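# Reattach the desk lamp's loose spring

## Task

Hook the desk lamp's detached spring back into place so that the lamp's arm holds itself up with no support.

## Robot and tools

Robot: two arms, left_arm and right_arm, each ending in a five-jointed-finger hand (the right arm has a right hand, the left arm its mirror-image left hand). Bases in the scene frame: left_arm at (+0.010, +0.315, +0.001) m, right_arm at (-0.033, -0.275, +0.001) m, both nearly unrotated. Fixed obstacles: a post on the floor behind the arms and a camera stand between them just behind the bases. Joint ranges (rad): waist -2.880..2.880, shoulder 0..3.142, elbow 0..3.019 (straight 2.964), wrist pitch -1.693..1.571, wrist yaw -1.571..1.571, wrist roll -2.094..2.094.

Frames. Scene frame: origin on the table top midway between the nominal bases, +z up, +x out over the table, left_arm toward +y. Reported hand positions (metres), quaternions (wxyz), velocities and wrist-camera poses use each arm's own base frame; fixed cameras and the table use the scene frame. Pose offsets are expressed in the current Hand target's own axes. Hand point axes (right hand): +z toward the fingertips, +y out of the palm face (palm surface at y = -0.063), +x across the palm away from the thumb; on the left hand +x points toward the thumb. A mast at the wrist on the palm side can collide with things. The right arm's elbow sags, so the hand ends lower than commanded; aim higher to compensate.

Row layout (48 numbers, all in [-1, 1], always both arms): left dx, dy, dz, rx, ry, rz; left hand's 16 motors; left current_limit, speed; then the same 24 for the right arm. Motor order per hand: index_abd, index_mcp, index_pip, index_dip, middle_abd, middle_mcp, middle_pip, middle_dip, ring_abd, ring_mcp, ring_pip, ring_dip, thumb_cmc, thumb_axl, thumb_mcp, thumb_ipl. The six pose numbers are an offset from the Hand target, scaled so 1.0 = 0.6 m (translation) or 180 degrees; rx, ry, rz form a single rotation vector. All six at 0 asks nothing new of that arm. Motor numbers are absolute goal angles, mapped linearly between each hinge's stops (degrees at +1 and -1; straight value): _abd (-60, +60; 0.00), _mcp (-18, +128; 0.75), _pip (-29, +108; 0.58), _dip (-21, +117; 0.70), thumb_cmc (-20, +120; 0.71), thumb_axl (-27, +140; 0.68), thumb_mcp (-69, +109; 0.23), thumb_ipl (-77, +108; 0.17). Lower numbers bend toward the palm. A 0 is a real goal; to leave a hand alone, resend its hand_goal, hand_current_limit and hand_speed. current_limit maps -1..+1 to 0..550 mA (floor 11 mA) and also caps hinge speed; speed sets hinge rate to (speed+1)/2 of 8.5 rad/s. Starting values: current_limit +0.4, speed -0.6; settings persist. On the left hand, index_pip goals are capped at +85.0 degrees for the whole scene.

Tools.
execute_actions(actions, cameras): actions is a list of actions; each action is up to 15 rows, one per 1/30 s step, the last row held to step 15. Every row in an action is offset from the Hand target at that action's start, not from the previous row; the next action starts from the new Hand target, so repeating an offset keeps moving. Images appear only for an empty actions list or when cameras names them (["all"], [] or a list of names).
move(target, speed, blend, blocking, cameras): target is one 48-number row or a list of up to 15 rows; every row's offsets count from the same starting Hand targets. speed is path top speed in m/s (0.002 to 4.3, default 0.25; turns at twice that in rad/s), one value or one per target. blend in metres rounds corners (0 = stop at each). Straight-line paths ignore obstacles and the other arm, share a 10 s limit, and hit harder when faster. blocking=false returns after about 0.5 s while the move continues. The result adds a move: line (done, off_target, moving, held, fault) and limits (paced = pose clipped, held = steps withheld).
wait(seconds 0 to 3600, cameras): runs the scene without new commands; returns early if a running move ends.
stop(cameras): brakes the running move.
zoom_image(camera, region [x0, y0, x1, y1] pixels, at most 504x504): enlarges part of the newest image of cam_head_left, cam_head_right, cam_high, cam_left_wrist or cam_right_wrist (each 672x504).
finished_scene(scene=1): ends the scene permanently; the lamp must stay up unaided.

Results: end_effector_position and end_effector_quat_wxyz; Hand target (the last commanded pose after clipping, the base for next offsets); joint positions, velocities (may read within noise) and torques (offset, noisy; numbers 3 and 4 wrap at ±28 N m); for each hand hand_goal, hand_measured, hand_current_ma, hand_state (moving, goal, blocked, overload), hand_current_limit, hand_speed; motor temperatures; step readings for action calls. Hands often rest a few cm short of target from friction; the next execute_actions call re-requests it, or send the missing distance. Orientation commands are clipped to 40 degrees from the measured orientation per step.

Avoid: dropping or knocking anything, especially off the table; fast contact, slams, hard presses on fixed or heavy things; arms or hands touching each other, including one hand gripping the other's fingers; releasing parts that are still moving. A finger motor drawing 495 mA or more for 5 s shuts down for 10 s. Motors heat when holding loads, stretched out or pushing; a MOTOR HOT line appears at 85 °C and at 100 °C the arm drops for 30 to 60 s. After a HAND FAULT line, remaining robot calls in that reply are skipped. Arms that are blocked keep pushing until commanded back past the hand point. The scene keeps running while you think.

Each tool is called after "Call:" by a JSON object that holds its "method" and its "body".

## Session

Call:
{"method": "execute_actions", "body": {"actions": []}}

Scene clock: 0.00 s.
left_arm: end_effector_position=(+0.9296, +0.1174, +0.3386) hand_goal=(+0.000, +0.754, +0.576, +0.696, +0.000, +0.754, +0.576, +0.696, +0.000, +0.754, +0.576, +0.696, +0.714, +0.678, +0.226, +0.168) hand_measured=(-0.0008, +0.7535, +0.5770, +0.6958, +0.0007, +0.7535, +0.5757, +0.6958, +0.0007, +0.7523, +0.5770, +0.6958, +0.7142, +0.6777, +0.2262, +0.1672) hand_current_ma=(+0, -2, -7, +5, +2, -5, -2, -7, -14, -4, -12, -4, -11, -7, -14, -2) hand_state=(goal, goal, goal, goal, goal, goal, goal, goal, goal, goal, goal, goal, goal, goal, goal, goal) hand_current_limit=0.40 hand_speed=-0.60 end_effector_quat_wxyz=(+0.583, +0.029, +0.810, -0.051) | right_arm: end_effector_position=(+0.2850, -0.4066, +0.1857) hand_goal=(+0.000, +0.754, +0.576, +0.696, +0.000, +0.754, +0.576, +0.696, +0.000, +0.754, +0.576, +0.696, +0.714, +0.678, +0.226, +0.168) hand_measured=(+0.0007, +0.7523, +0.5770, +0.6958, -0.0008, +0.7535, +0.5770, +0.6971, -0.0008, +0.7535, +0.5757, +0.6958, +0.7154, +0.6767, +0.2252, +0.1681) hand_current_ma=(+11, +1, +12, -4, -7, +16, +0, +6, +9, -11, +0, +0, +1, +12, +8, -14) hand_state=(goal, goal, goal, goal, goal, goal, goal, goal, goal, goal, goal, goal, goal, goal, goal, goal) hand_current_limit=0.40 hand_speed=-0.60 end_effector_quat_wxyz=(+0.246, +0.487, +0.706, +0.452)
Joint positions: left_arm=[0.07 2.281 2.464 -0.508 0.183 -1.56] | right_arm=[-1.359 1.85 1.254 -1.42 -1.023 -1.975]
Joint velocities: within noise
Joint torques (N m): no reading
Motor temperatures (°C): left_arm=[31 32 30 30 30 32] | right_arm=[31 30 31 32 34 33]
Heat: left arm: hottest shoulder 32 °C; right arm: hottest wrist yaw 34 °C.
Hand target: left_arm +0.9303, +0.1175, +0.3587; +0.597, +0.031, +0.800, -0.049 | right_arm +0.2859, -0.4108, +0.1907; +0.251, +0.484, +0.709, +0.448

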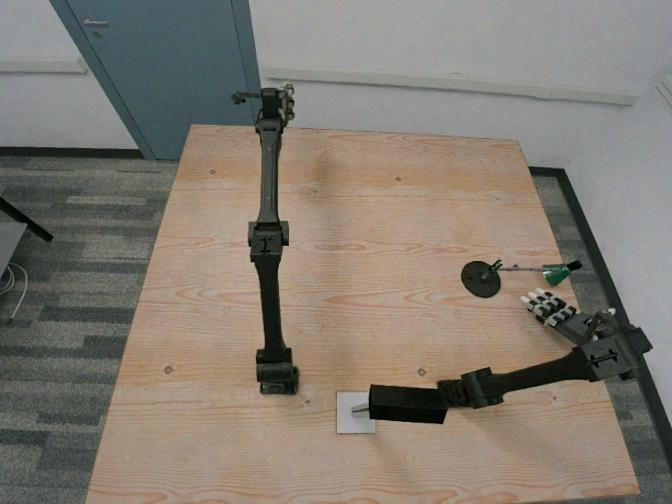

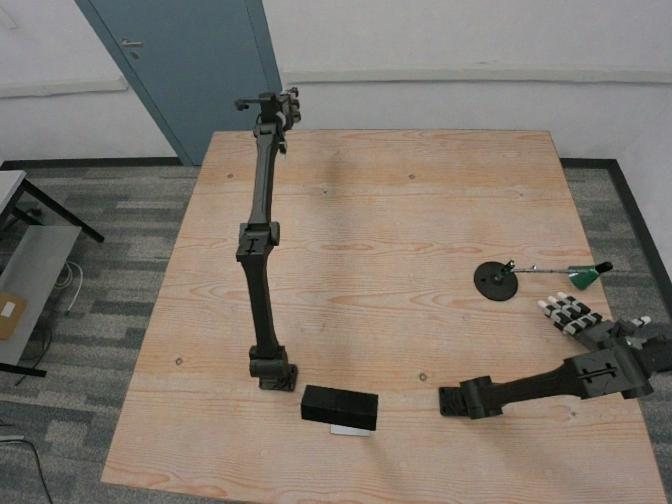

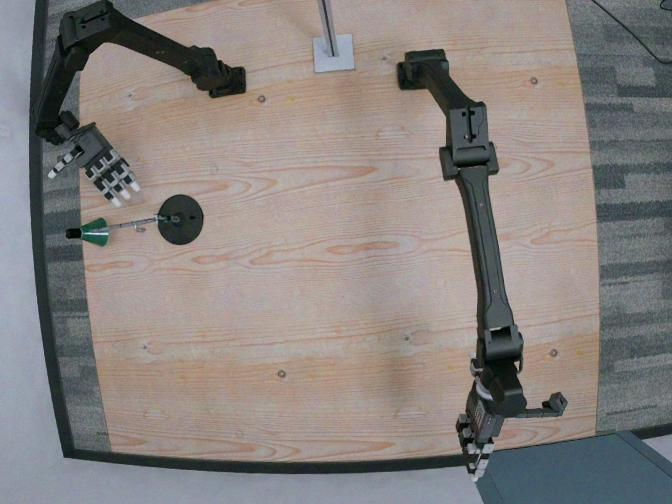

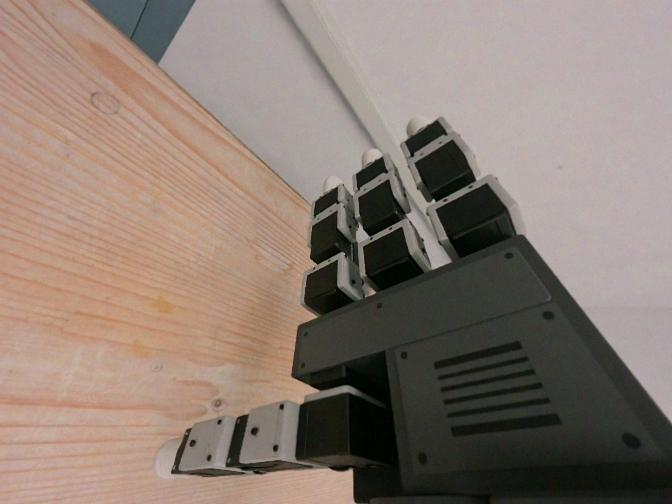

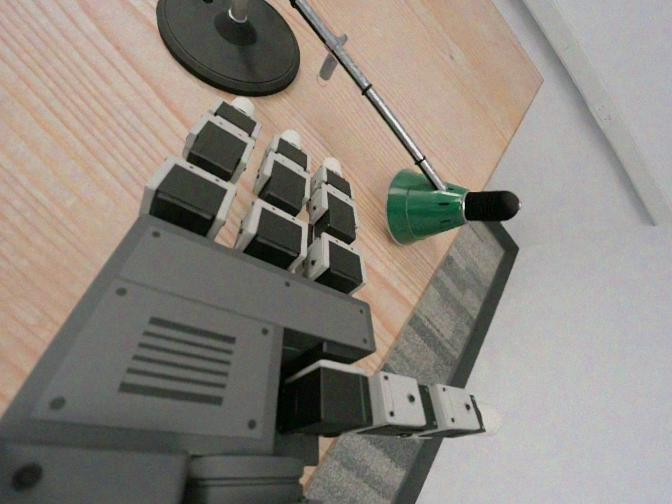

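Call:
{"method": "zoom_image", "body": {"camera": "cam_right_wrist", "region": [150, 0, 540, 260]}}

Call:
{"method": "zoom_image", "body": {"camera": "cam_head_right", "region": [460, 240, 640, 340]}}

Call:
{"method": "zoom_image", "body": {"camera": "cam_head_left", "region": [440, 240, 620, 340]}}

Call:
{"method": "zoom_image", "body": {"camera": "cam_high", "region": [50, 170, 230, 270]}}

Scaled by 1.292 from the camera's image (finer frame: 960x720).

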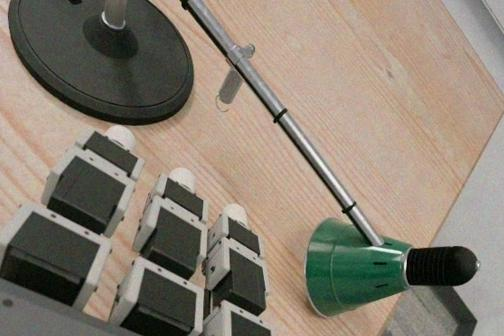

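Scaled by 2.800 from the camera's image (finer frame: 960x720).

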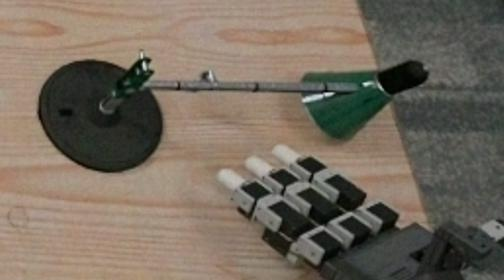

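Scaled by 2.800 from the camera's image (finer frame: 960x720).

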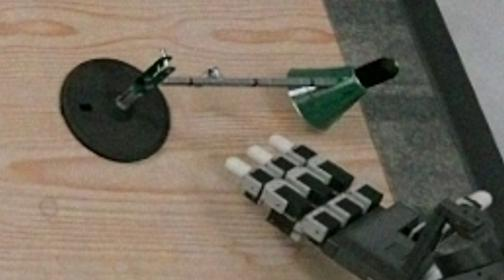

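Scaled by 2.800 from the camera's image (finer frame: 960x720).

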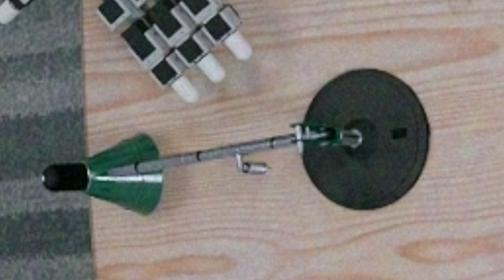

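Call:
{"method": "zoom_image", "body": {"camera": "cam_head_right", "region": [470, 250, 620, 310]}}

Call:
{"method": "zoom_image", "body": {"camera": "cam_head_left", "region": [450, 250, 600, 310]}}

Call:
{"method": "zoom_image", "body": {"camera": "cam_high", "region": [120, 190, 210, 250]}}

Call:
{"method": "zoom_image", "body": {"camera": "cam_right_wrist", "region": [220, 0, 400, 120]}}

Scaled by 3.360 from the camera's image (finer frame: 960x720).

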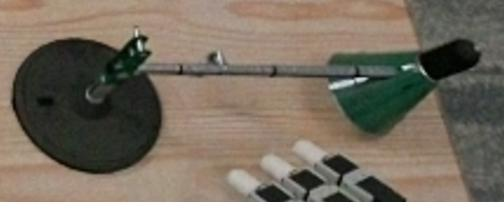

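Scaled by 3.360 from the camera's image (finer frame: 960x720).

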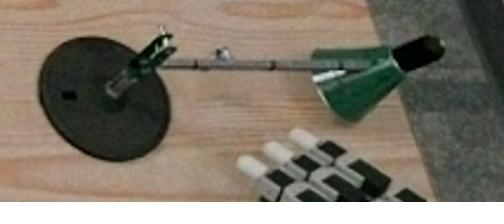

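Scaled by 5.600 from the camera's image (finer frame: 960x720).

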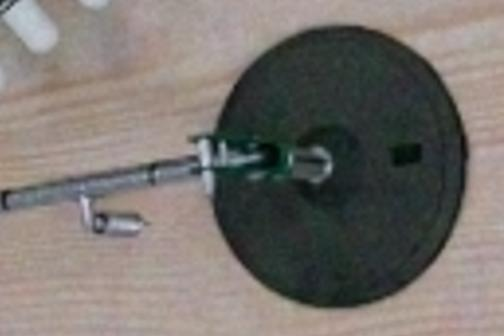

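Scaled by 2.800 from the camera's image (finer frame: 960x720).

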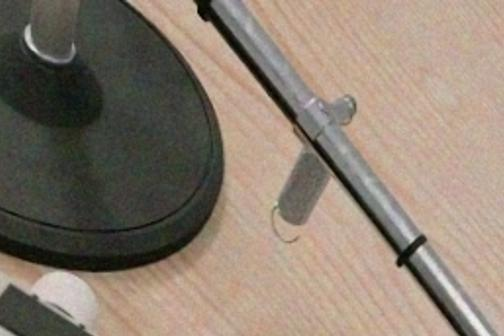

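Call:
{"method": "move", "body": {"target": [0.160,-0.727,-0.202,0.170,0.133,-0.098,0,0.754,0.576,0.696,0,0.754,0.576,0.696,0,0.754,0.576,0.696,0.714,0.678,0.226,0.168,0.4,-0.6,0,0,0,0,0,0,0,0.754,0.576,0.696,0,0.754,0.576,0.696,0,0.754,0.576,0.696,0.714,0.678,0.226,0.168,0.4,-0.6], "speed": 0.4, "cameras": ["cam_head_right","cam_left_wrist"]}}

Scene clock: 13.77 s.
left_arm: end_effector_position=(+0.7445, -0.3097, +0.3086) hand_goal=(+0.000, +0.754, +0.576, +0.696, +0.000, +0.754, +0.576, +0.696, +0.000, +0.754, +0.576, +0.696, +0.714, +0.678, +0.226, +0.168) hand_measured=(+0.0036, +0.7450, +0.5770, +0.6958, +0.0036, +0.7438, +0.5770, +0.6958, +0.0036, +0.7426, +0.5770, +0.6958, +0.7079, +0.6777, +0.2262, +0.1681) hand_current_ma=(+13, -16, +1, -3, +9, +5, -30, -12, -9, -6, -5, -5, +1, -5, -4, -2) hand_state=(goal, goal, goal, goal, goal, goal, goal, goal, goal, goal, goal, goal, goal, goal, goal, goal) hand_current_limit=0.40 hand_speed=-0.60 end_effector_quat_wxyz=(+0.374, +0.082, +0.861, -0.335) | right_arm: end_effector_position=(+0.2850, -0.4066, +0.1857) hand_goal=(+0.000, +0.754, +0.576, +0.696, +0.000, +0.754, +0.576, +0.696, +0.000, +0.754, +0.576, +0.696, +0.714, +0.678, +0.226, +0.168) hand_measured=(+0.0007, +0.7643, +0.5770, +0.6971, +0.0007, +0.7631, +0.5757, +0.6958, -0.0008, +0.7631, +0.5770, +0.6958, +0.7242, +0.6767, +0.2262, +0.1672) hand_current_ma=(+4, +5, -6, +5, +2, +16, -9, +2, +7, +11, +8, +9, +5, +2, +9, +7) hand_state=(goal, goal, goal, goal, goal, goal, goal, goal, goal, goal, goal, goal, goal, goal, goal, goal) hand_current_limit=0.40 hand_speed=-0.60 end_effector_quat_wxyz=(+0.246, +0.487, +0.706, +0.452)
Joint positions: left_arm=[-0.395 1.982 2.095 -0.675 0.371 -1.982] | right_arm=[-1.359 1.85 1.254 -1.42 -1.023 -1.975]
Joint torques (N m): left_arm=[0.91 -21.19 7.73 1.98 0.26 -0.07] | right_arm=[0.67 -14.04 7.76 -0.44 -0.94 -0.04]
Heat: left arm: hottest shoulder 34 °C; right arm: hottest wrist yaw 35 °C.
Hand target: left_arm +0.7407, -0.3025, +0.3191; +0.378, +0.074, +0.859, -0.338 | right_arm +0.2859, -0.4108, +0.1907; +0.251, +0.484, +0.709, +0.448
Off the commanded pose: left_arm 0.013 m, 1 deg | right_arm 0.007 m, 1 deg.
move: off_target (left_arm)
cam_left_wrist: T_world_to_cam=[[0.32594, -0.38228, 0.86465, -0.66057], [-0.94035, -0.03678, 0.33821, 0.54326], [-0.09749, -0.92331, -0.37147, 0.03074]] pos_world=[0.72915, -0.20416, 0.39885]

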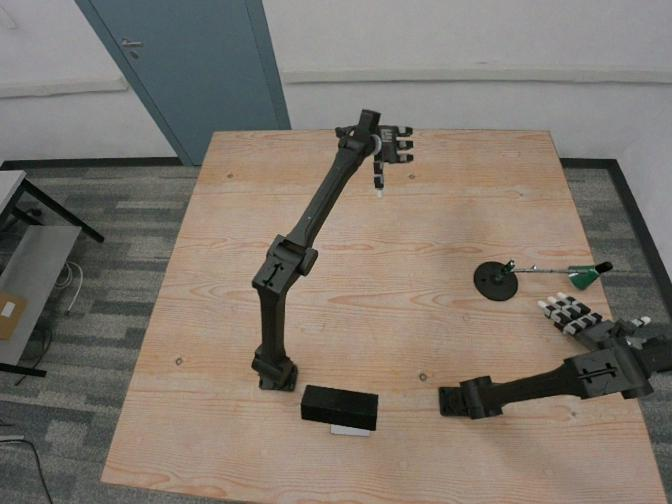

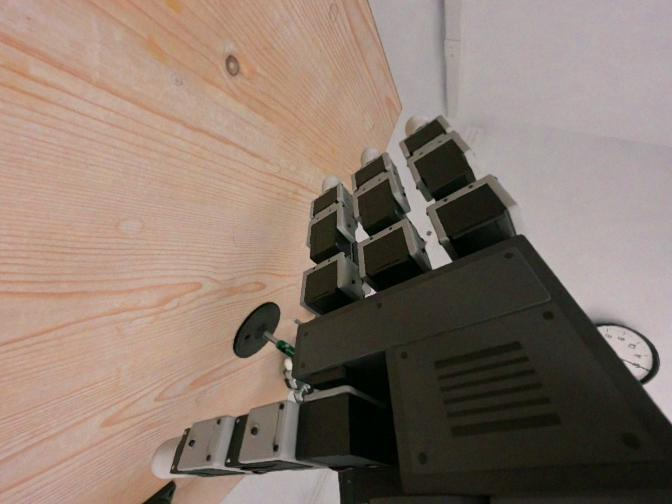

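Call:
{"method": "move", "body": {"target": [0.492,-0.5295,0.2895,0,0,0,0,0.754,0.576,0.696,0,0.754,0.576,0.696,0,0.754,0.576,0.696,0.714,0.678,0.226,0.168,0.4,-0.6,0,0,0,0,0,0,0,0.754,0.576,0.696,0,0.754,0.576,0.696,0,0.754,0.576,0.696,0.714,0.678,0.226,0.168,0.4,-0.6], "speed": 0.3, "cameras": ["cam_head_right","cam_left_wrist"]}}

Scene clock: 19.60 s.
left_arm: end_effector_position=(+0.5026, -0.6787, +0.1706) hand_goal=(+0.000, +0.754, +0.576, +0.696, +0.000, +0.754, +0.576, +0.696, +0.000, +0.754, +0.576, +0.696, +0.714, +0.678, +0.226, +0.168) hand_measured=(+0.0036, +0.7414, +0.5770, +0.6958, +0.0036, +0.7402, +0.5770, +0.6958, +0.0036, +0.7402, +0.5770, +0.6958, +0.7054, +0.6777, +0.2262, +0.1672) hand_current_ma=(+12, -16, -2, +2, +4, +3, -1, -13, -11, -7, -2, -1, -8, +0, -17, -6) hand_state=(goal, goal, goal, goal, goal, goal, goal, goal, goal, goal, goal, goal, goal, goal, goal, goal) hand_current_limit=0.40 hand_speed=-0.60 end_effector_quat_wxyz=(+0.398, +0.184, +0.848, -0.298) | right_arm: end_effector_position=(+0.2850, -0.4066, +0.1857) hand_goal=(+0.000, +0.754, +0.576, +0.696, +0.000, +0.754, +0.576, +0.696, +0.000, +0.754, +0.576, +0.696, +0.714, +0.678, +0.226, +0.168) hand_measured=(-0.0008, +0.7643, +0.5757, +0.6958, +0.0007, +0.7631, +0.5770, +0.6971, -0.0008, +0.7643, +0.5782, +0.6971, +0.7242, +0.6777, +0.2262, +0.1681) hand_current_ma=(+13, +16, +6, -9, -6, +24, -12, +9, +18, +7, +5, -9, +17, +8, +7, +2) hand_state=(goal, goal, goal, goal, goal, goal, goal, goal, goal, goal, goal, goal, goal, goal, goal, goal) hand_current_limit=0.40 hand_speed=-0.60 end_effector_quat_wxyz=(+0.246, +0.487, +0.706, +0.452)
Joint positions: left_arm=[-1.038 2.171 2.013 -0.379 -0.155 -2.092] | right_arm=[-1.359 1.85 1.254 -1.42 -1.023 -1.975]
Joint torques (N m): left_arm=[0.5 -20.07 12.98 2.61 -0.2 -0.04] | right_arm=[0.62 -14.04 7.82 -0.46 -0.94 -0.04]
Heat: left arm: hottest shoulder 35 °C; right arm: hottest wrist yaw 35 °C.
Hand target: left_arm +0.5155, -0.6929, +0.1951; +0.378, +0.074, +0.859, -0.338 | right_arm +0.2859, -0.4108, +0.1907; +0.251, +0.484, +0.709, +0.448
Off the commanded pose: left_arm 0.031 m, 14 deg | right_arm 0.007 m, 1 deg.
joint sent to its limit (left arm) — joint 6 (wrist roll), lower limit. The joint targets are off in orientation, not in position.
move: off_target (left_arm)
cam_left_wrist: T_world_to_cam=[[0.15658, -0.52369, 0.83739, -0.60961], [-0.97424, 0.05744, 0.21809, 0.45033], [-0.16231, -0.84997, -0.50121, -0.28023]] pos_world=[0.48869, -0.5833, 0.27181]

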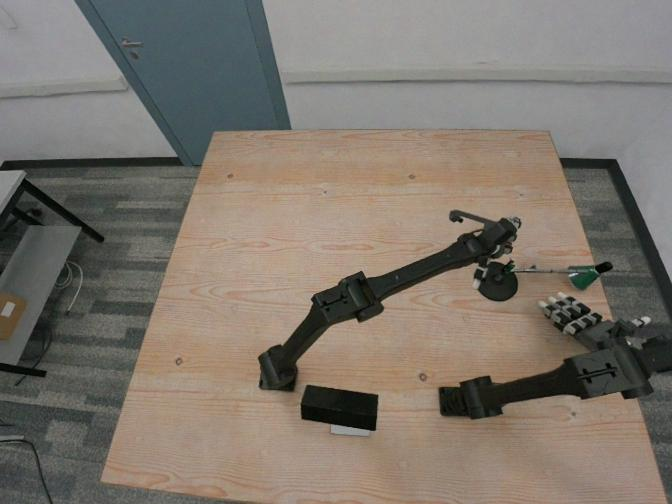

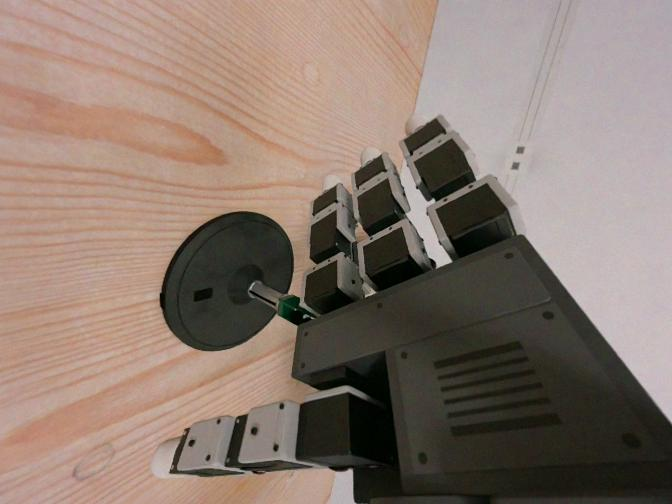

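Call:
{"method": "move", "body": {"target": [-0.190,-0.062,-0.227,0.4874,0.0185,0.2819,0,0.754,0.576,0.696,0,0.754,0.576,0.696,0,0.754,0.576,0.696,0.714,0.678,0.226,0.168,0.4,-0.6,0,0,0,0,0,0,0,0.754,0.576,0.696,0,0.754,0.576,0.696,0,0.754,0.576,0.696,0.714,0.678,0.226,0.168,0.4,-0.6], "speed": 0.4, "cameras": ["cam_head_right","cam_left_wrist"]}}

Scene clock: 27.03 s.
left_arm: end_effector_position=(+0.4905, -0.6126, +0.3373) hand_goal=(+0.000, +0.754, +0.576, +0.696, +0.000, +0.754, +0.576, +0.696, +0.000, +0.754, +0.576, +0.696, +0.714, +0.678, +0.226, +0.168) hand_measured=(+0.0036, +0.7414, +0.5770, +0.6958, +0.0036, +0.7402, +0.5770, +0.6971, +0.0051, +0.7402, +0.5770, +0.6958, +0.7067, +0.6767, +0.2262, +0.1672) hand_current_ma=(+11, -11, -13, +6, +9, -3, -25, -2, -9, -10, -13, -11, -8, -15, -13, -2) hand_state=(goal, goal, goal, goal, goal, goal, goal, goal, goal, goal, goal, goal, goal, goal, goal, goal) hand_current_limit=0.40 hand_speed=-0.60 end_effector_quat_wxyz=(+0.287, +0.624, +0.333, -0.646) | right_arm: end_effector_position=(+0.2850, -0.4066, +0.1857) hand_goal=(+0.000, +0.754, +0.576, +0.696, +0.000, +0.754, +0.576, +0.696, +0.000, +0.754, +0.576, +0.696, +0.714, +0.678, +0.226, +0.168) hand_measured=(+0.0007, +0.7643, +0.5770, +0.6958, +0.0007, +0.7631, +0.5770, +0.6958, +0.0007, +0.7643, +0.5770, +0.6958, +0.7242, +0.6767, +0.2262, +0.1681) hand_current_ma=(+5, +29, +2, -13, +0, +20, -18, +3, +4, +9, +8, -9, -2, +0, -6, -11) hand_state=(goal, goal, goal, goal, goal, goal, goal, goal, goal, goal, goal, goal, goal, goal, goal, goal) hand_current_limit=0.40 hand_speed=-0.60 end_effector_quat_wxyz=(+0.246, +0.487, +0.706, +0.452)
Joint positions: left_arm=[-0.673 1.975 1.76 0.156 1.56 -1.583] | right_arm=[-1.359 1.85 1.254 -1.42 -1.023 -1.975]
Joint torques (N m): left_arm=[0.21 -16.85 11.96 1.94 0.31 0.27] | right_arm=[0.73 -14.1 7.75 -0.46 -0.94 -0.05]
Motor temperatures (°C): left_arm=[31 35 35 30 30 32] | right_arm=[31 31 33 32 36 33]
Heat: left arm: hottest shoulder 35 °C; right arm: hottest wrist yaw 36 °C.
Hand target: left_arm +0.5001, -0.6197, +0.3606; +0.299, +0.641, +0.299, -0.641 | right_arm +0.2859, -0.4108, +0.1907; +0.251, +0.484, +0.709, +0.448
Off the commanded pose: left_arm 0.026 m, 5 deg | right_arm 0.007 m, 1 deg.
joint sent to its limit (left arm) — joint 5 (wrist yaw), upper limit. The joint targets still meet the commanded pose.
move: off_target (left_arm)
cam_left_wrist: T_world_to_cam=[[-0.43931, 0.33362, 0.83409, 0.10584], [-0.04383, 0.91942, -0.39084, 0.6755], [-0.89726, -0.20826, -0.38929, 0.57344]] pos_world=[0.59063, -0.53695, 0.39896]

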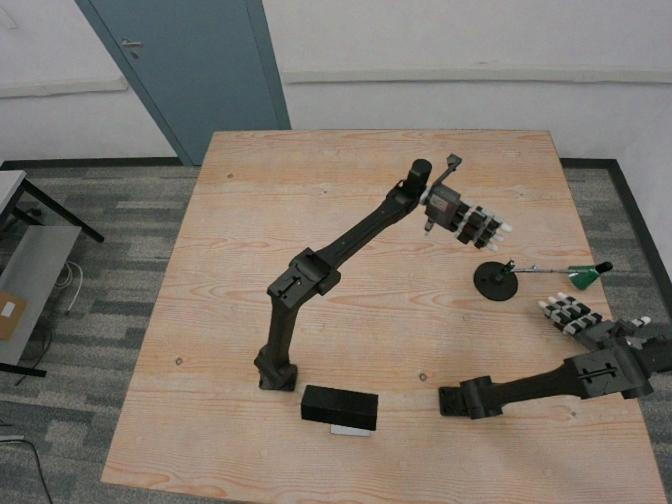

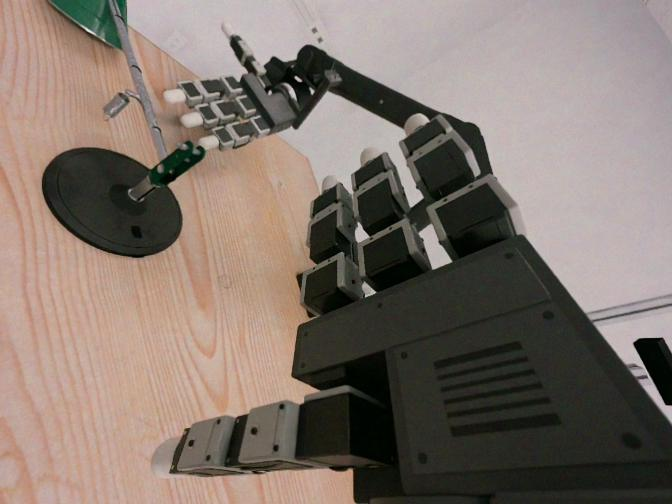

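Good view now. Zoom in.

Call:
{"method": "zoom_image", "body": {"camera": "cam_left_wrist", "region": [30, 0, 280, 260]}}

Call:
{"method": "zoom_image", "body": {"camera": "cam_left_wrist", "region": [90, 70, 220, 210]}}

Scaled by 1.938 from the camera's image (finer frame: 960x720).

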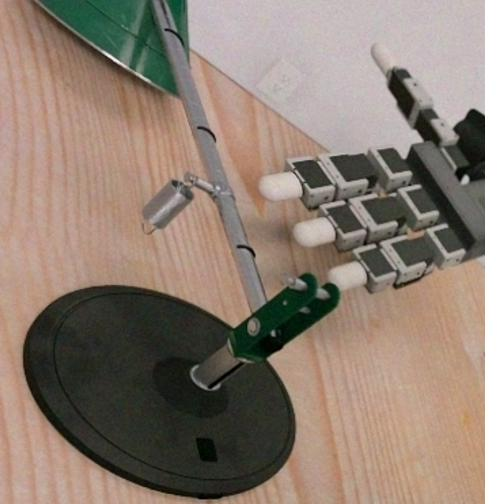

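Scaled by 3.600 from the camera's image (finer frame: 960x720).

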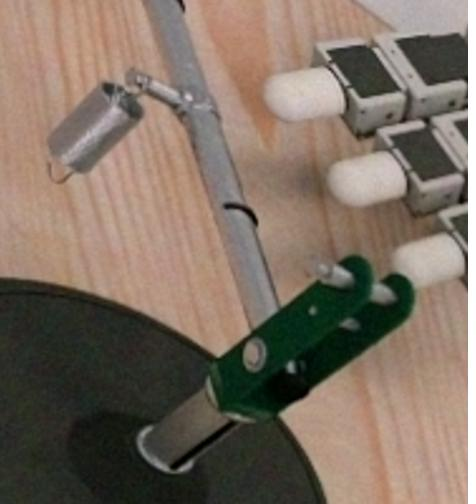

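Call:
{"method": "move", "body": {"target": [0.19,0.0253,0.2118,0,0,0,0,0.754,0.576,0.696,0,0.754,0.576,0.696,0,0.754,0.576,0.696,0.714,0.678,0.226,0.168,0.4,-0.6,0,0,0,0,0,0,0,0.754,0.576,0.696,0,0.754,0.576,0.696,0,0.754,0.576,0.696,0.714,0.678,0.226,0.168,0.4,-0.6], "speed": 0.25, "cameras": ["cam_left_wrist"]}}

Scene clock: 31.30 s.
left_arm: end_effector_position=(+0.4201, -0.7246, +0.2323) hand_goal=(+0.000, +0.754, +0.576, +0.696, +0.000, +0.754, +0.576, +0.696, +0.000, +0.754, +0.576, +0.696, +0.714, +0.678, +0.226, +0.168) hand_measured=(+0.0065, +0.7414, +0.5757, +0.6958, +0.0065, +0.7402, +0.5770, +0.6958, +0.0065, +0.7402, +0.5770, +0.6958, +0.7054, +0.6777, +0.2262, +0.1681) hand_current_ma=(+10, -15, -1, +10, +3, +0, -6, -10, -6, -7, -9, -5, -11, -10, +1, -11) hand_state=(goal, goal, goal, goal, goal, goal, goal, goal, goal, goal, goal, goal, goal, goal, goal, goal) hand_current_limit=0.40 hand_speed=-0.60 end_effector_quat_wxyz=(+0.285, +0.641, +0.305, -0.644) | right_arm: end_effector_position=(+0.2850, -0.4066, +0.1857) hand_goal=(+0.000, +0.754, +0.576, +0.696, +0.000, +0.754, +0.576, +0.696, +0.000, +0.754, +0.576, +0.696, +0.714, +0.678, +0.226, +0.168) hand_measured=(+0.0007, +0.7655, +0.5770, +0.6971, +0.0007, +0.7643, +0.5770, +0.6958, +0.0007, +0.7643, +0.5757, +0.6971, +0.7242, +0.6767, +0.2262, +0.1672) hand_current_ma=(-4, +20, +4, -3, +7, -2, -13, +1, -1, +7, -1, -4, +2, +2, +8, -11) hand_state=(goal, goal, goal, goal, goal, goal, goal, goal, goal, goal, goal, goal, goal, goal, goal, goal) hand_current_limit=0.40 hand_speed=-0.60 end_effector_quat_wxyz=(+0.246, +0.487, +0.706, +0.452)
Joint positions: left_arm=[-0.853 2.153 1.76 0.335 1.426 -1.541] | right_arm=[-1.359 1.85 1.254 -1.42 -1.023 -1.975]
Joint torques (N m): left_arm=[0.73 -19.43 9.57 2.11 0.07 0.01] | right_arm=[0.73 -14.1 7.73 -0.46 -0.95 -0.04]
Heat: left arm: hottest shoulder 36 °C; right arm: hottest wrist yaw 36 °C.
Hand target: left_arm +0.4298, -0.7268, +0.2467; +0.299, +0.641, +0.299, -0.641 | right_arm +0.2859, -0.4108, +0.1907; +0.251, +0.484, +0.709, +0.448
Off the commanded pose: left_arm 0.018 m, 2 deg | right_arm 0.007 m, 1 deg.
move: off_target (left_arm)
cam_left_wrist: T_world_to_cam=[[-0.4545, 0.37212, 0.80929, 0.23987], [0.01428, 0.91148, -0.4111, 0.70887], [-0.89063, -0.17529, -0.41958, 0.47415]] pos_world=[0.52119, -0.65227, 0.29623]

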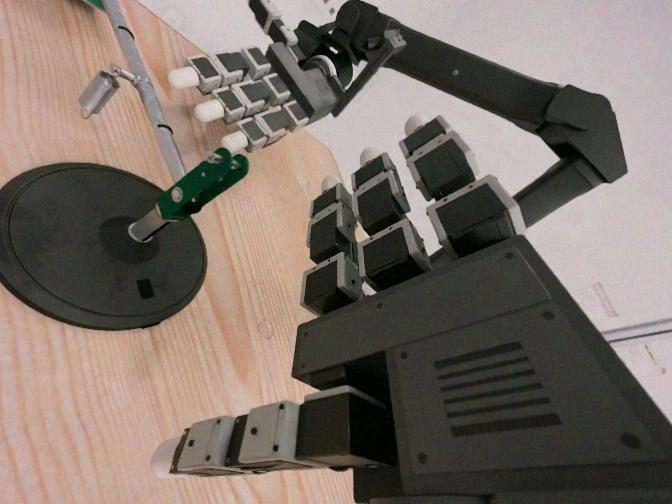

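Call:
{"method": "zoom_image", "body": {"camera": "cam_left_wrist", "region": [60, 40, 260, 240]}}

Call:
{"method": "zoom_image", "body": {"camera": "cam_left_wrist", "region": [65, 50, 165, 130]}}

Call:
{"method": "zoom_image", "body": {"camera": "cam_left_wrist", "region": [150, 130, 260, 230]}}

Scaled by 2.520 from the camera's image (finer frame: 960x720).

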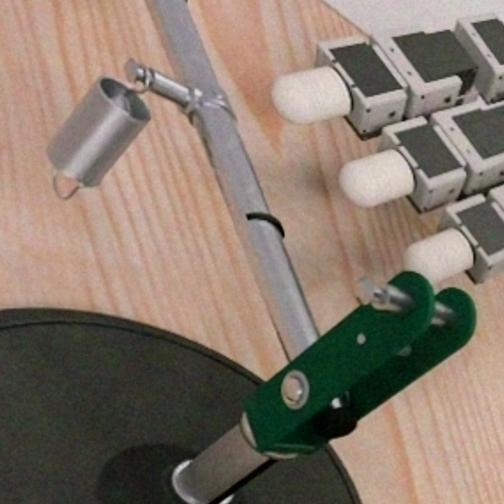

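Scaled by 5.040 from the camera's image (finer frame: 960x720).

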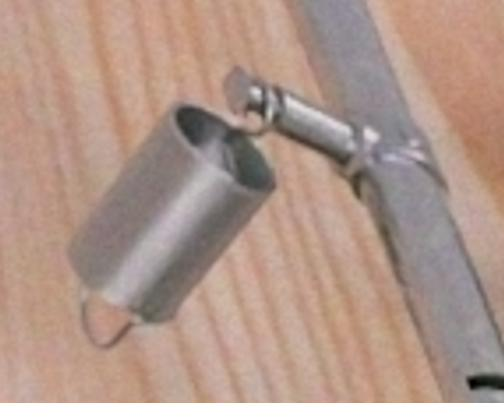

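Scaled by 4.582 from the camera's image (finer frame: 960x720).

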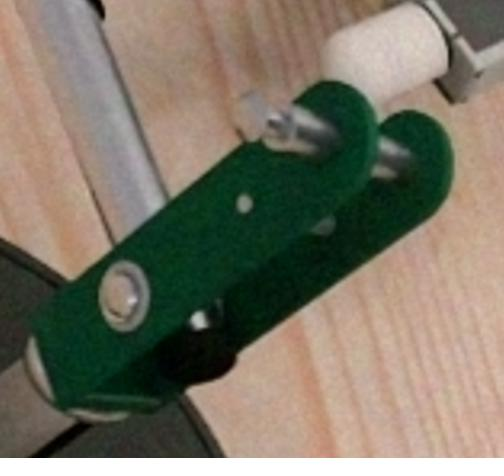

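Call:
{"method": "move", "body": {"target": [0,0,0,0,0,0,0,0.754,0.576,0.696,0,0.754,0.576,0.696,0,0.754,0.576,0.696,0.714,0.678,0.226,0.168,0.4,-0.6,0.0213,-0.0981,0.0684,0.0583,-0.1236,0.0544,0,0.2055,0.5766,0.696,0,-0.2055,-0.956,-0.174,0,-0.2055,-0.956,-0.174,0.714,0.678,0.226,0.168,0.7,-0.6], "speed": 0.2, "cameras": ["cam_left_wrist","cam_right_wrist","cam_high"]}}

Scene clock: 48.90 s.
left_arm: end_effector_position=(+0.4202, -0.7246, +0.2331) hand_goal=(+0.000, +0.754, +0.576, +0.696, +0.000, +0.754, +0.576, +0.696, +0.000, +0.754, +0.576, +0.696, +0.714, +0.678, +0.226, +0.168) hand_measured=(+0.0065, +0.7414, +0.5770, +0.6958, +0.0065, +0.7402, +0.5770, +0.6958, +0.0065, +0.7402, +0.5757, +0.6958, +0.7054, +0.6777, +0.2252, +0.1681) hand_current_ma=(+14, -19, +3, +13, +11, -7, -12, -6, -5, -3, -1, -4, -1, -8, -16, -6) hand_state=(goal, goal, goal, goal, goal, goal, goal, goal, goal, goal, goal, goal, goal, goal, goal, goal) hand_current_limit=0.40 hand_speed=-0.60 end_effector_quat_wxyz=(+0.286, +0.641, +0.305, -0.644) | right_arm: end_effector_position=(+0.2827, -0.3938, +0.1177) hand_goal=(+0.000, +0.206, +0.576, +0.696, +0.000, -0.206, -0.956, -0.174, +0.000, -0.206, -0.956, -0.174, +0.714, +0.678, +0.226, +0.168) hand_measured=(-0.0008, +0.2421, +0.5770, +0.6971, +0.0007, -0.1824, -0.9179, -0.1629, +0.0007, -0.1799, -0.9192, -0.1629, +0.7242, +0.6767, +0.2252, +0.1681) hand_current_ma=(+8, +61, -1, +2, -11, +54, +50, +17, +1, +24, +67, +4, +7, +15, +13, -11) hand_state=(goal, blocked, goal, goal, goal, blocked, blocked, goal, goal, blocked, blocked, goal, goal, goal, goal, goal) hand_current_limit=0.70 hand_speed=-0.60 end_effector_quat_wxyz=(+0.295, +0.642, +0.639, +0.302)
Joint positions: left_arm=[-0.853 2.153 1.76 0.343 1.426 -1.548] | right_arm=[-1.319 1.586 0.792 -0.499 -0.838 -1.19]
Joint torques (N m): left_arm=[0.67 -19.43 9.57 2.14 0.06 -0.01] | right_arm=[1.55 -10.75 5.91 1.85 -0.76 0]
Heat: left arm: hottest shoulder 38 °C; right arm: hottest wrist yaw 36 °C.
Hand target: left_arm +0.4298, -0.7268, +0.2467; +0.299, +0.641, +0.298, -0.641 | right_arm +0.2860, -0.3907, +0.1208; +0.299, +0.640, +0.641, +0.300
Off the commanded pose: left_arm 0.017 m, 2 deg | right_arm 0.005 m, 1 deg.
move: done
cam_left_wrist: T_world_to_cam=[[-0.45435, 0.37316, 0.8089, 0.24003], [0.01414, 0.91094, -0.4123, 0.70914], [-0.89071, -0.17589, -0.41917, 0.47408]] pos_world=[0.52129, -0.65217, 0.29693]
cam_right_wrist: T_world_to_cam=[[0.35663, -0.79809, 0.48566, -0.44467], [-0.91947, -0.39193, 0.03111, 0.05118], [0.16552, -0.45764, -0.8736, -0.00131]] pos_world=[0.20586, -0.33543, 0.21322]
Images, in order (width x height): cam_high 672x504, cam_left_wrist 672x504, cam_right_wrist 672x504.

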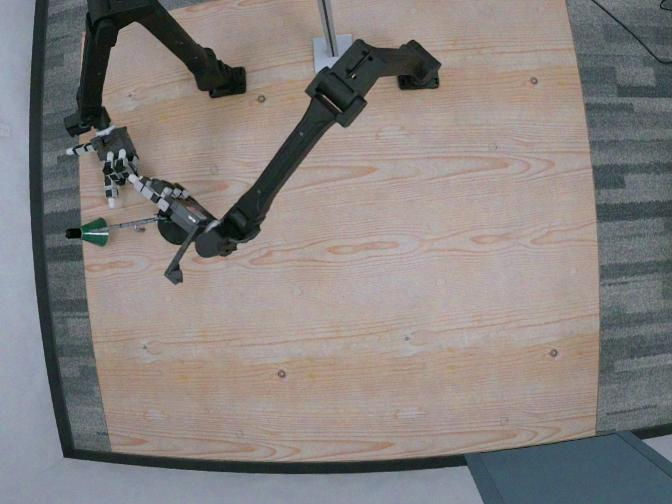

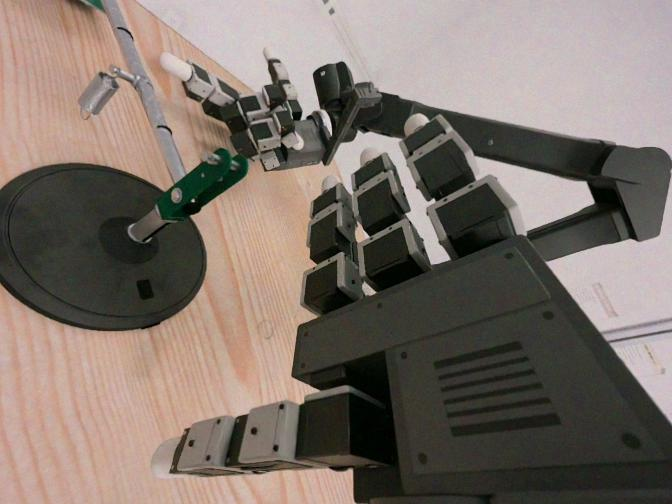

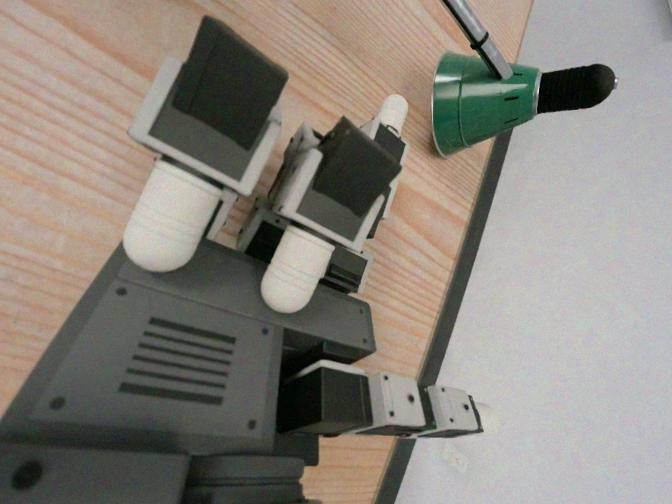

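Call:
{"method": "move", "body": {"target": [[0,0,0,0,0,0,0,0.754,0.576,0.696,0,0.754,0.576,0.696,0,0.754,0.576,0.696,0.714,0.678,0.226,0.168,0.4,-0.6,0.0333,-0.0205,0.0172,0,0,0,0,0.2055,0.5766,0.696,0,-0.2055,-0.956,-0.174,0,-0.2055,-0.956,-0.174,0.714,0.678,0.226,0.168,0.7,-0.6],[0,0,0,0,0,0,0,0.754,0.576,0.696,0,0.754,0.576,0.696,0,0.754,0.576,0.696,0.714,0.678,0.226,0.168,0.4,-0.6,0.033,0.0863,0.145,0,0,0,0,0.2055,0.5766,0.696,0,-0.2055,-0.956,-0.174,0,-0.2055,-0.956,-0.174,0.714,0.678,0.226,0.168,0.7,-0.6]], "speed": 0.1, "blend": [0.01,0], "cameras": ["cam_left_wrist","cam_right_wrist"]}}

Scene clock: 53.87 s.
left_arm: end_effector_position=(+0.4202, -0.7246, +0.2331) hand_goal=(+0.000, +0.754, +0.576, +0.696, +0.000, +0.754, +0.576, +0.696, +0.000, +0.754, +0.576, +0.696, +0.714, +0.678, +0.226, +0.168) hand_measured=(+0.0065, +0.7414, +0.5770, +0.6958, +0.0065, +0.7402, +0.5770, +0.6958, +0.0065, +0.7402, +0.5770, +0.6958, +0.7054, +0.6767, +0.2262, +0.1681) hand_current_ma=(+7, -20, +2, +7, -8, -5, -15, -5, -6, -14, -13, -9, -3, -10, -5, -7) hand_state=(goal, goal, goal, goal, goal, goal, goal, goal, goal, goal, goal, goal, goal, goal, goal, goal) hand_current_limit=0.40 hand_speed=-0.60 end_effector_quat_wxyz=(+0.286, +0.641, +0.305, -0.644) | right_arm: end_effector_position=(+0.3754, -0.3578, +0.0977) hand_goal=(+0.000, +0.206, +0.576, +0.696, +0.000, -0.206, -0.956, -0.174, +0.000, -0.206, -0.956, -0.174, +0.714, +0.678, +0.226, +0.168) hand_measured=(-0.0008, +0.2132, +0.5770, +0.6958, +0.0007, -0.1812, -0.9192, -0.1642, +0.0007, -0.1799, -0.9192, -0.1642, +0.7242, +0.6788, +0.2242, +0.1672) hand_current_ma=(+17, +32, -6, +2, -11, +32, +42, +16, +1, +7, +59, +9, +12, +6, +0, -5) hand_state=(goal, goal, goal, goal, goal, blocked, blocked, goal, goal, blocked, blocked, goal, goal, goal, goal, goal) hand_current_limit=0.70 hand_speed=-0.60 end_effector_quat_wxyz=(+0.288, +0.643, +0.641, +0.304)
Joint positions: left_arm=[-0.853 2.153 1.76 0.343 1.426 -1.548] | right_arm=[-1.061 1.617 0.738 -0.193 -0.738 -0.863]
Joint torques (N m): left_arm=[0.67 -19.31 9.57 2.11 0.06 0] | right_arm=[1.26 -8.7 9.46 2.3 -0.44 0.1]
Heat: left arm: hottest shoulder 39 °C; right arm: hottest wrist yaw 36 °C.
Hand target: left_arm +0.4298, -0.7268, +0.2467; +0.299, +0.641, +0.298, -0.641 | right_arm +0.3859, -0.3706, +0.1044; +0.299, +0.640, +0.641, +0.300
Off the commanded pose: left_arm 0.017 m, 2 deg | right_arm 0.018 m, 1 deg.
move: off_target (right_arm)
cam_left_wrist: T_world_to_cam=[[-0.45435, 0.37316, 0.8089, 0.24003], [0.01414, 0.91094, -0.4123, 0.70914], [-0.89071, -0.17589, -0.41917, 0.47408]] pos_world=[0.52129, -0.65217, 0.29693]
cam_right_wrist: T_world_to_cam=[[0.36639, -0.80025, 0.47472, -0.44261], [-0.91642, -0.39865, 0.03529, 0.14719], [0.16101, -0.44797, -0.87943, -0.01184]] pos_world=[0.29896, -0.30083, 0.19451]

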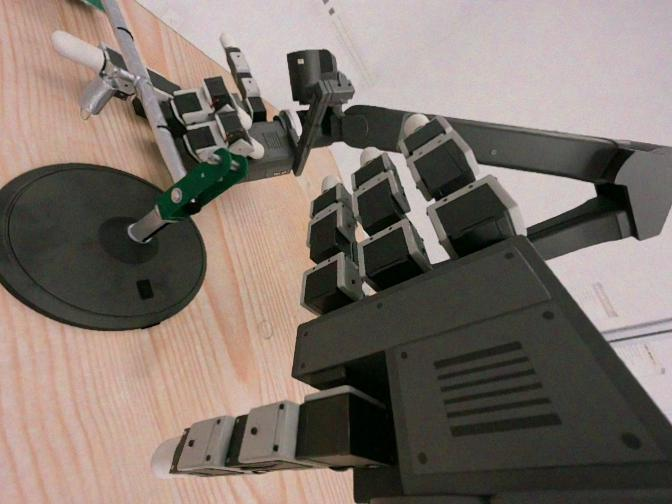

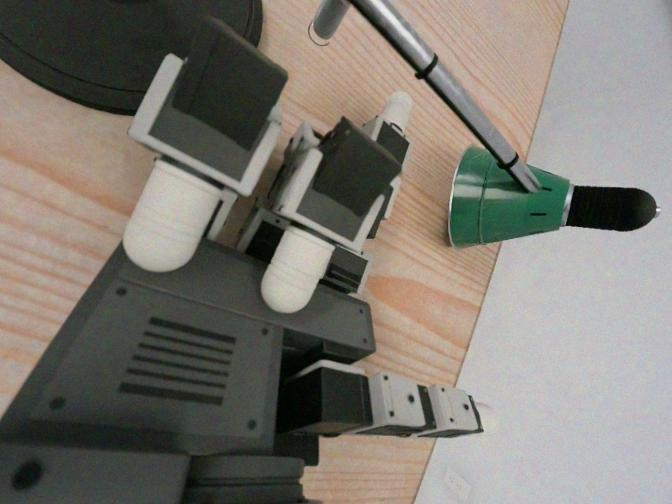

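Call:
{"method": "zoom_image", "body": {"camera": "cam_left_wrist", "region": [30, 0, 230, 150]}}

Call:
{"method": "zoom_image", "body": {"camera": "cam_right_wrist", "region": [260, 0, 460, 150]}}

Scaled by 2.520 from the camera's image (finer frame: 960x720).

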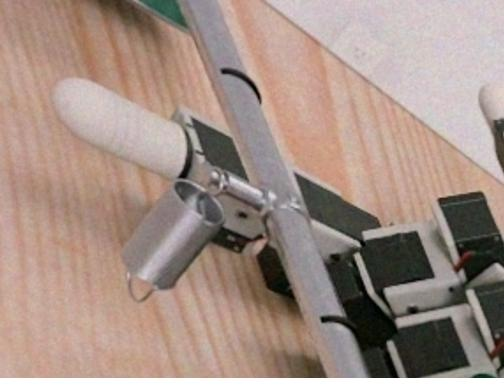

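Scaled by 2.520 from the camera's image (finer frame: 960x720).

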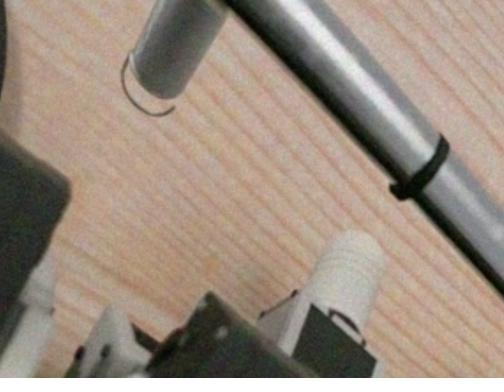

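Call:
{"method": "move", "body": {"target": [0,0,0,0,0,0,0,0.754,0.576,0.696,0,0.754,0.576,0.696,0,0.754,0.576,0.696,0.714,0.678,0.226,0.168,0.4,-0.6,-0.005,0.0374,0.0374,0,0,0,0,0.2055,0.5766,0.696,0,-0.2055,-0.956,-0.174,0,-0.2055,-0.956,-0.174,0.714,0.678,0.226,0.168,0.7,-0.6], "speed": 0.1, "cameras": ["cam_left_wrist","cam_right_wrist"]}}

Scene clock: 56.27 s.
left_arm: end_effector_position=(+0.4202, -0.7246, +0.2331) hand_goal=(+0.000, +0.754, +0.576, +0.696, +0.000, +0.754, +0.576, +0.696, +0.000, +0.754, +0.576, +0.696, +0.714, +0.678, +0.226, +0.168) hand_measured=(+0.0065, +0.7414, +0.5770, +0.6958, +0.0065, +0.7402, +0.5770, +0.6958, +0.0065, +0.7402, +0.5770, +0.6958, +0.7054, +0.6777, +0.2262, +0.1681) hand_current_ma=(+17, -7, -10, +6, +6, -8, -6, -7, -4, -12, -3, -8, +3, -7, -15, +3) hand_state=(goal, goal, goal, goal, goal, goal, goal, goal, goal, goal, goal, goal, goal, goal, goal, goal) hand_current_limit=0.40 hand_speed=-0.60 end_effector_quat_wxyz=(+0.286, +0.641, +0.305, -0.644) | right_arm: end_effector_position=(+0.4060, -0.3605, +0.0985) hand_goal=(+0.000, +0.206, +0.576, +0.696, +0.000, -0.206, -0.956, -0.174, +0.000, -0.206, -0.956, -0.174, +0.714, +0.678, +0.226, +0.168) hand_measured=(-0.0008, +0.2120, +0.5770, +0.6971, -0.0008, -0.1812, -0.9179, -0.1642, -0.0008, -0.1787, -0.9192, -0.1642, +0.7242, +0.6777, +0.2252, +0.1672) hand_current_ma=(+15, +7, +1, -5, +12, +36, +41, +16, +12, +40, +58, +5, +17, +6, +10, -1) hand_state=(goal, goal, goal, goal, goal, blocked, blocked, goal, goal, blocked, blocked, goal, goal, goal, goal, goal) hand_current_limit=0.70 hand_speed=-0.60 end_effector_quat_wxyz=(+0.285, +0.644, +0.642, +0.303)
Joint positions: left_arm=[-0.853 2.153 1.76 0.343 1.426 -1.548] | right_arm=[-0.998 1.649 0.783 -0.164 -0.704 -0.791]
Joint torques (N m): left_arm=[0.73 -19.19 9.55 2.1 0.05 -0.01] | right_arm=[1.32 -9.52 9.84 2.5 -0.45 0.08]
Heat: left arm: hottest shoulder 39 °C; right arm: hottest wrist yaw 36 °C.
Hand target: left_arm +0.4298, -0.7268, +0.2467; +0.299, +0.641, +0.298, -0.641 | right_arm +0.4176, -0.3736, +0.1072; +0.299, +0.640, +0.641, +0.300
Off the commanded pose: left_arm 0.017 m, 2 deg | right_arm 0.019 m, 2 deg.
move: off_target (right_arm)
cam_left_wrist: T_world_to_cam=[[-0.45435, 0.37316, 0.8089, 0.24003], [0.01414, 0.91094, -0.4123, 0.70914], [-0.89071, -0.17589, -0.41917, 0.47408]] pos_world=[0.52129, -0.65217, 0.29693]
cam_right_wrist: T_world_to_cam=[[0.36889, -0.80179, 0.47015, -0.45742], [-0.91623, -0.39876, 0.03886, 0.17365], [0.15632, -0.4451, -0.88173, -0.01418]] pos_world=[0.33006, -0.30383, 0.19581]

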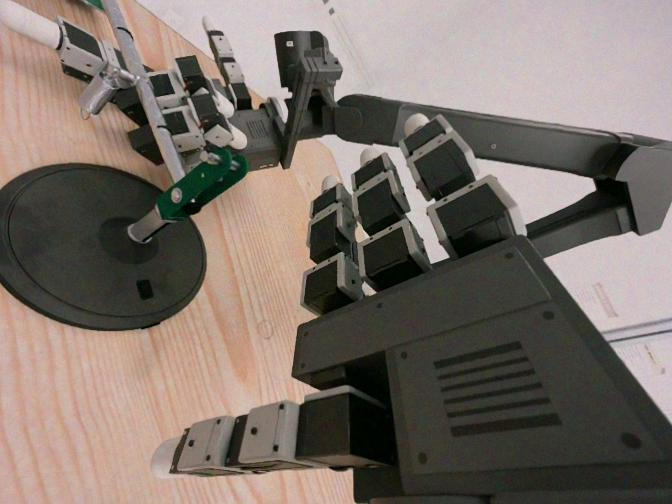

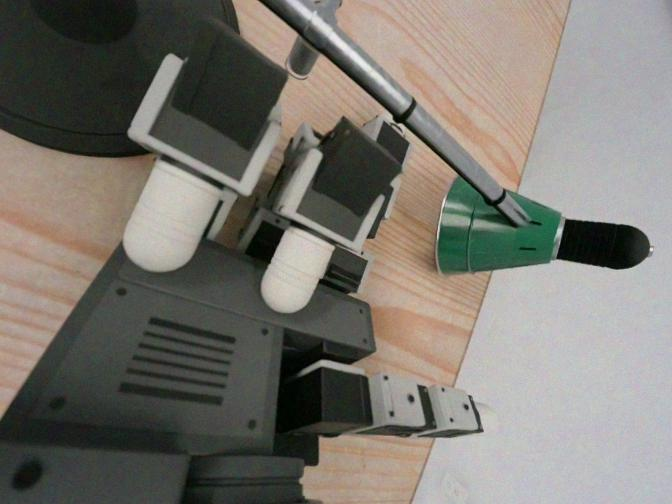

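Call:
{"method": "move", "body": {"target": [[0,0,0,0,0,0,0,0.754,0.576,0.696,0,0.754,0.576,0.696,0,0.754,0.576,0.696,0.714,0.678,0.226,0.168,0.4,-0.6,0,0.0256,-0.0214,0,0,0,0,0.2055,0.5766,0.696,0,-0.2055,-0.956,-0.174,0,-0.2055,-0.956,-0.174,0.714,0.678,0.226,0.168,0.7,-0.6],[0,0,0,0,0,0,0,0.754,0.576,0.696,0,0.754,0.576,0.696,0,0.754,0.576,0.696,0.714,0.678,0.226,0.168,0.4,-0.6,0.01,0.112,-0.0936,0,0,0,0,0.2055,0.5766,0.696,0,-0.2055,-0.956,-0.174,0,-0.2055,-0.956,-0.174,0.714,0.678,0.226,0.168,0.7,-0.6]], "speed": 0.06, "blend": [0.005,0], "cameras": ["cam_left_wrist","cam_right_wrist"]}}

Scene clock: 59.27 s.
left_arm: end_effector_position=(+0.4202, -0.7246, +0.2331) hand_goal=(+0.000, +0.754, +0.576, +0.696, +0.000, +0.754, +0.576, +0.696, +0.000, +0.754, +0.576, +0.696, +0.714, +0.678, +0.226, +0.168) hand_measured=(+0.0065, +0.7414, +0.5770, +0.6958, +0.0065, +0.7402, +0.5770, +0.6958, +0.0065, +0.7402, +0.5770, +0.6971, +0.7054, +0.6767, +0.2262, +0.1681) hand_current_ma=(+13, -15, -8, +3, +5, -12, -13, +9, -4, +1, -4, -2, -23, +2, +2, -6) hand_state=(goal, goal, goal, goal, goal, goal, goal, goal, goal, goal, goal, goal, goal, goal, goal, goal) hand_current_limit=0.40 hand_speed=-0.60 end_effector_quat_wxyz=(+0.286, +0.641, +0.305, -0.644) | right_arm: end_effector_position=(+0.3999, -0.3542, +0.1495) hand_goal=(+0.000, +0.206, +0.576, +0.696, +0.000, -0.206, -0.956, -0.174, +0.000, -0.206, -0.956, -0.174, +0.714, +0.678, +0.226, +0.168) hand_measured=(+0.0153, +0.3061, +0.6193, +0.6958, -0.0008, -0.1812, -0.9179, -0.1642, +0.0007, -0.1799, -0.9204, -0.1629, +0.7242, +0.6767, +0.2242, +0.1681) hand_current_ma=(+13, +202, +61, -5, +1, +44, +53, +26, -7, +36, +62, +23, +17, +2, +9, -7) hand_state=(goal, blocked, blocked, goal, goal, blocked, blocked, goal, goal, blocked, blocked, goal, goal, goal, goal, goal) hand_current_limit=0.70 hand_speed=-0.60 end_effector_quat_wxyz=(+0.258, +0.665, +0.633, +0.302)
Joint positions: left_arm=[-0.853 2.153 1.76 0.343 1.426 -1.548] | right_arm=[-0.995 1.503 0.826 -0.404 -0.685 -0.768]
Joint torques (N m): left_arm=[0.56 -19.37 9.58 2.11 0.05 0] | right_arm=[1.55 -12.28 12.94 1.73 -0.99 -0.05]
Heat: left arm: hottest shoulder 39 °C; right arm: hottest wrist yaw 36 °C.
Hand target: left_arm +0.4298, -0.7268, +0.2467; +0.299, +0.641, +0.298, -0.641 | right_arm +0.4176, -0.3678, +0.1948; +0.299, +0.640, +0.641, +0.300
Off the commanded pose: left_arm 0.017 m, 2 deg | right_arm 0.051 m, 5 deg.
move: off_target (right_arm)
cam_left_wrist: T_world_to_cam=[[-0.45435, 0.37316, 0.8089, 0.24003], [0.01414, 0.91094, -0.4123, 0.70914], [-0.89071, -0.17589, -0.41917, 0.47408]] pos_world=[0.52129, -0.65217, 0.29693]
cam_right_wrist: T_world_to_cam=[[0.36995, -0.83227, 0.41287, -0.47679], [-0.92262, -0.38133, 0.058, 0.17436], [0.10917, -0.40238, -0.90894, 0.07262]] pos_world=[0.32932, -0.30111, 0.25275]

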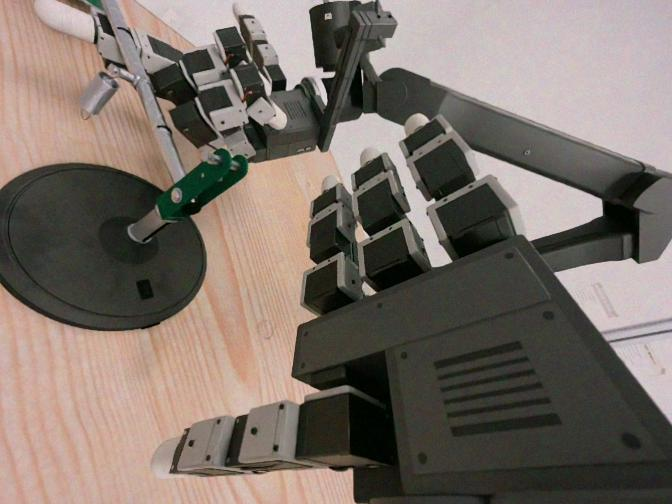

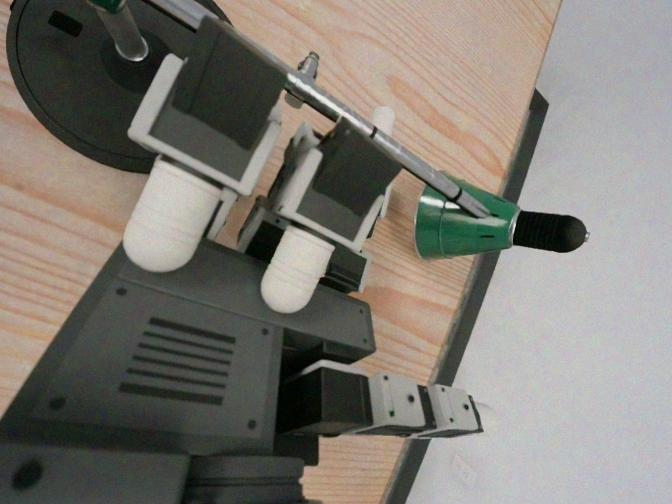

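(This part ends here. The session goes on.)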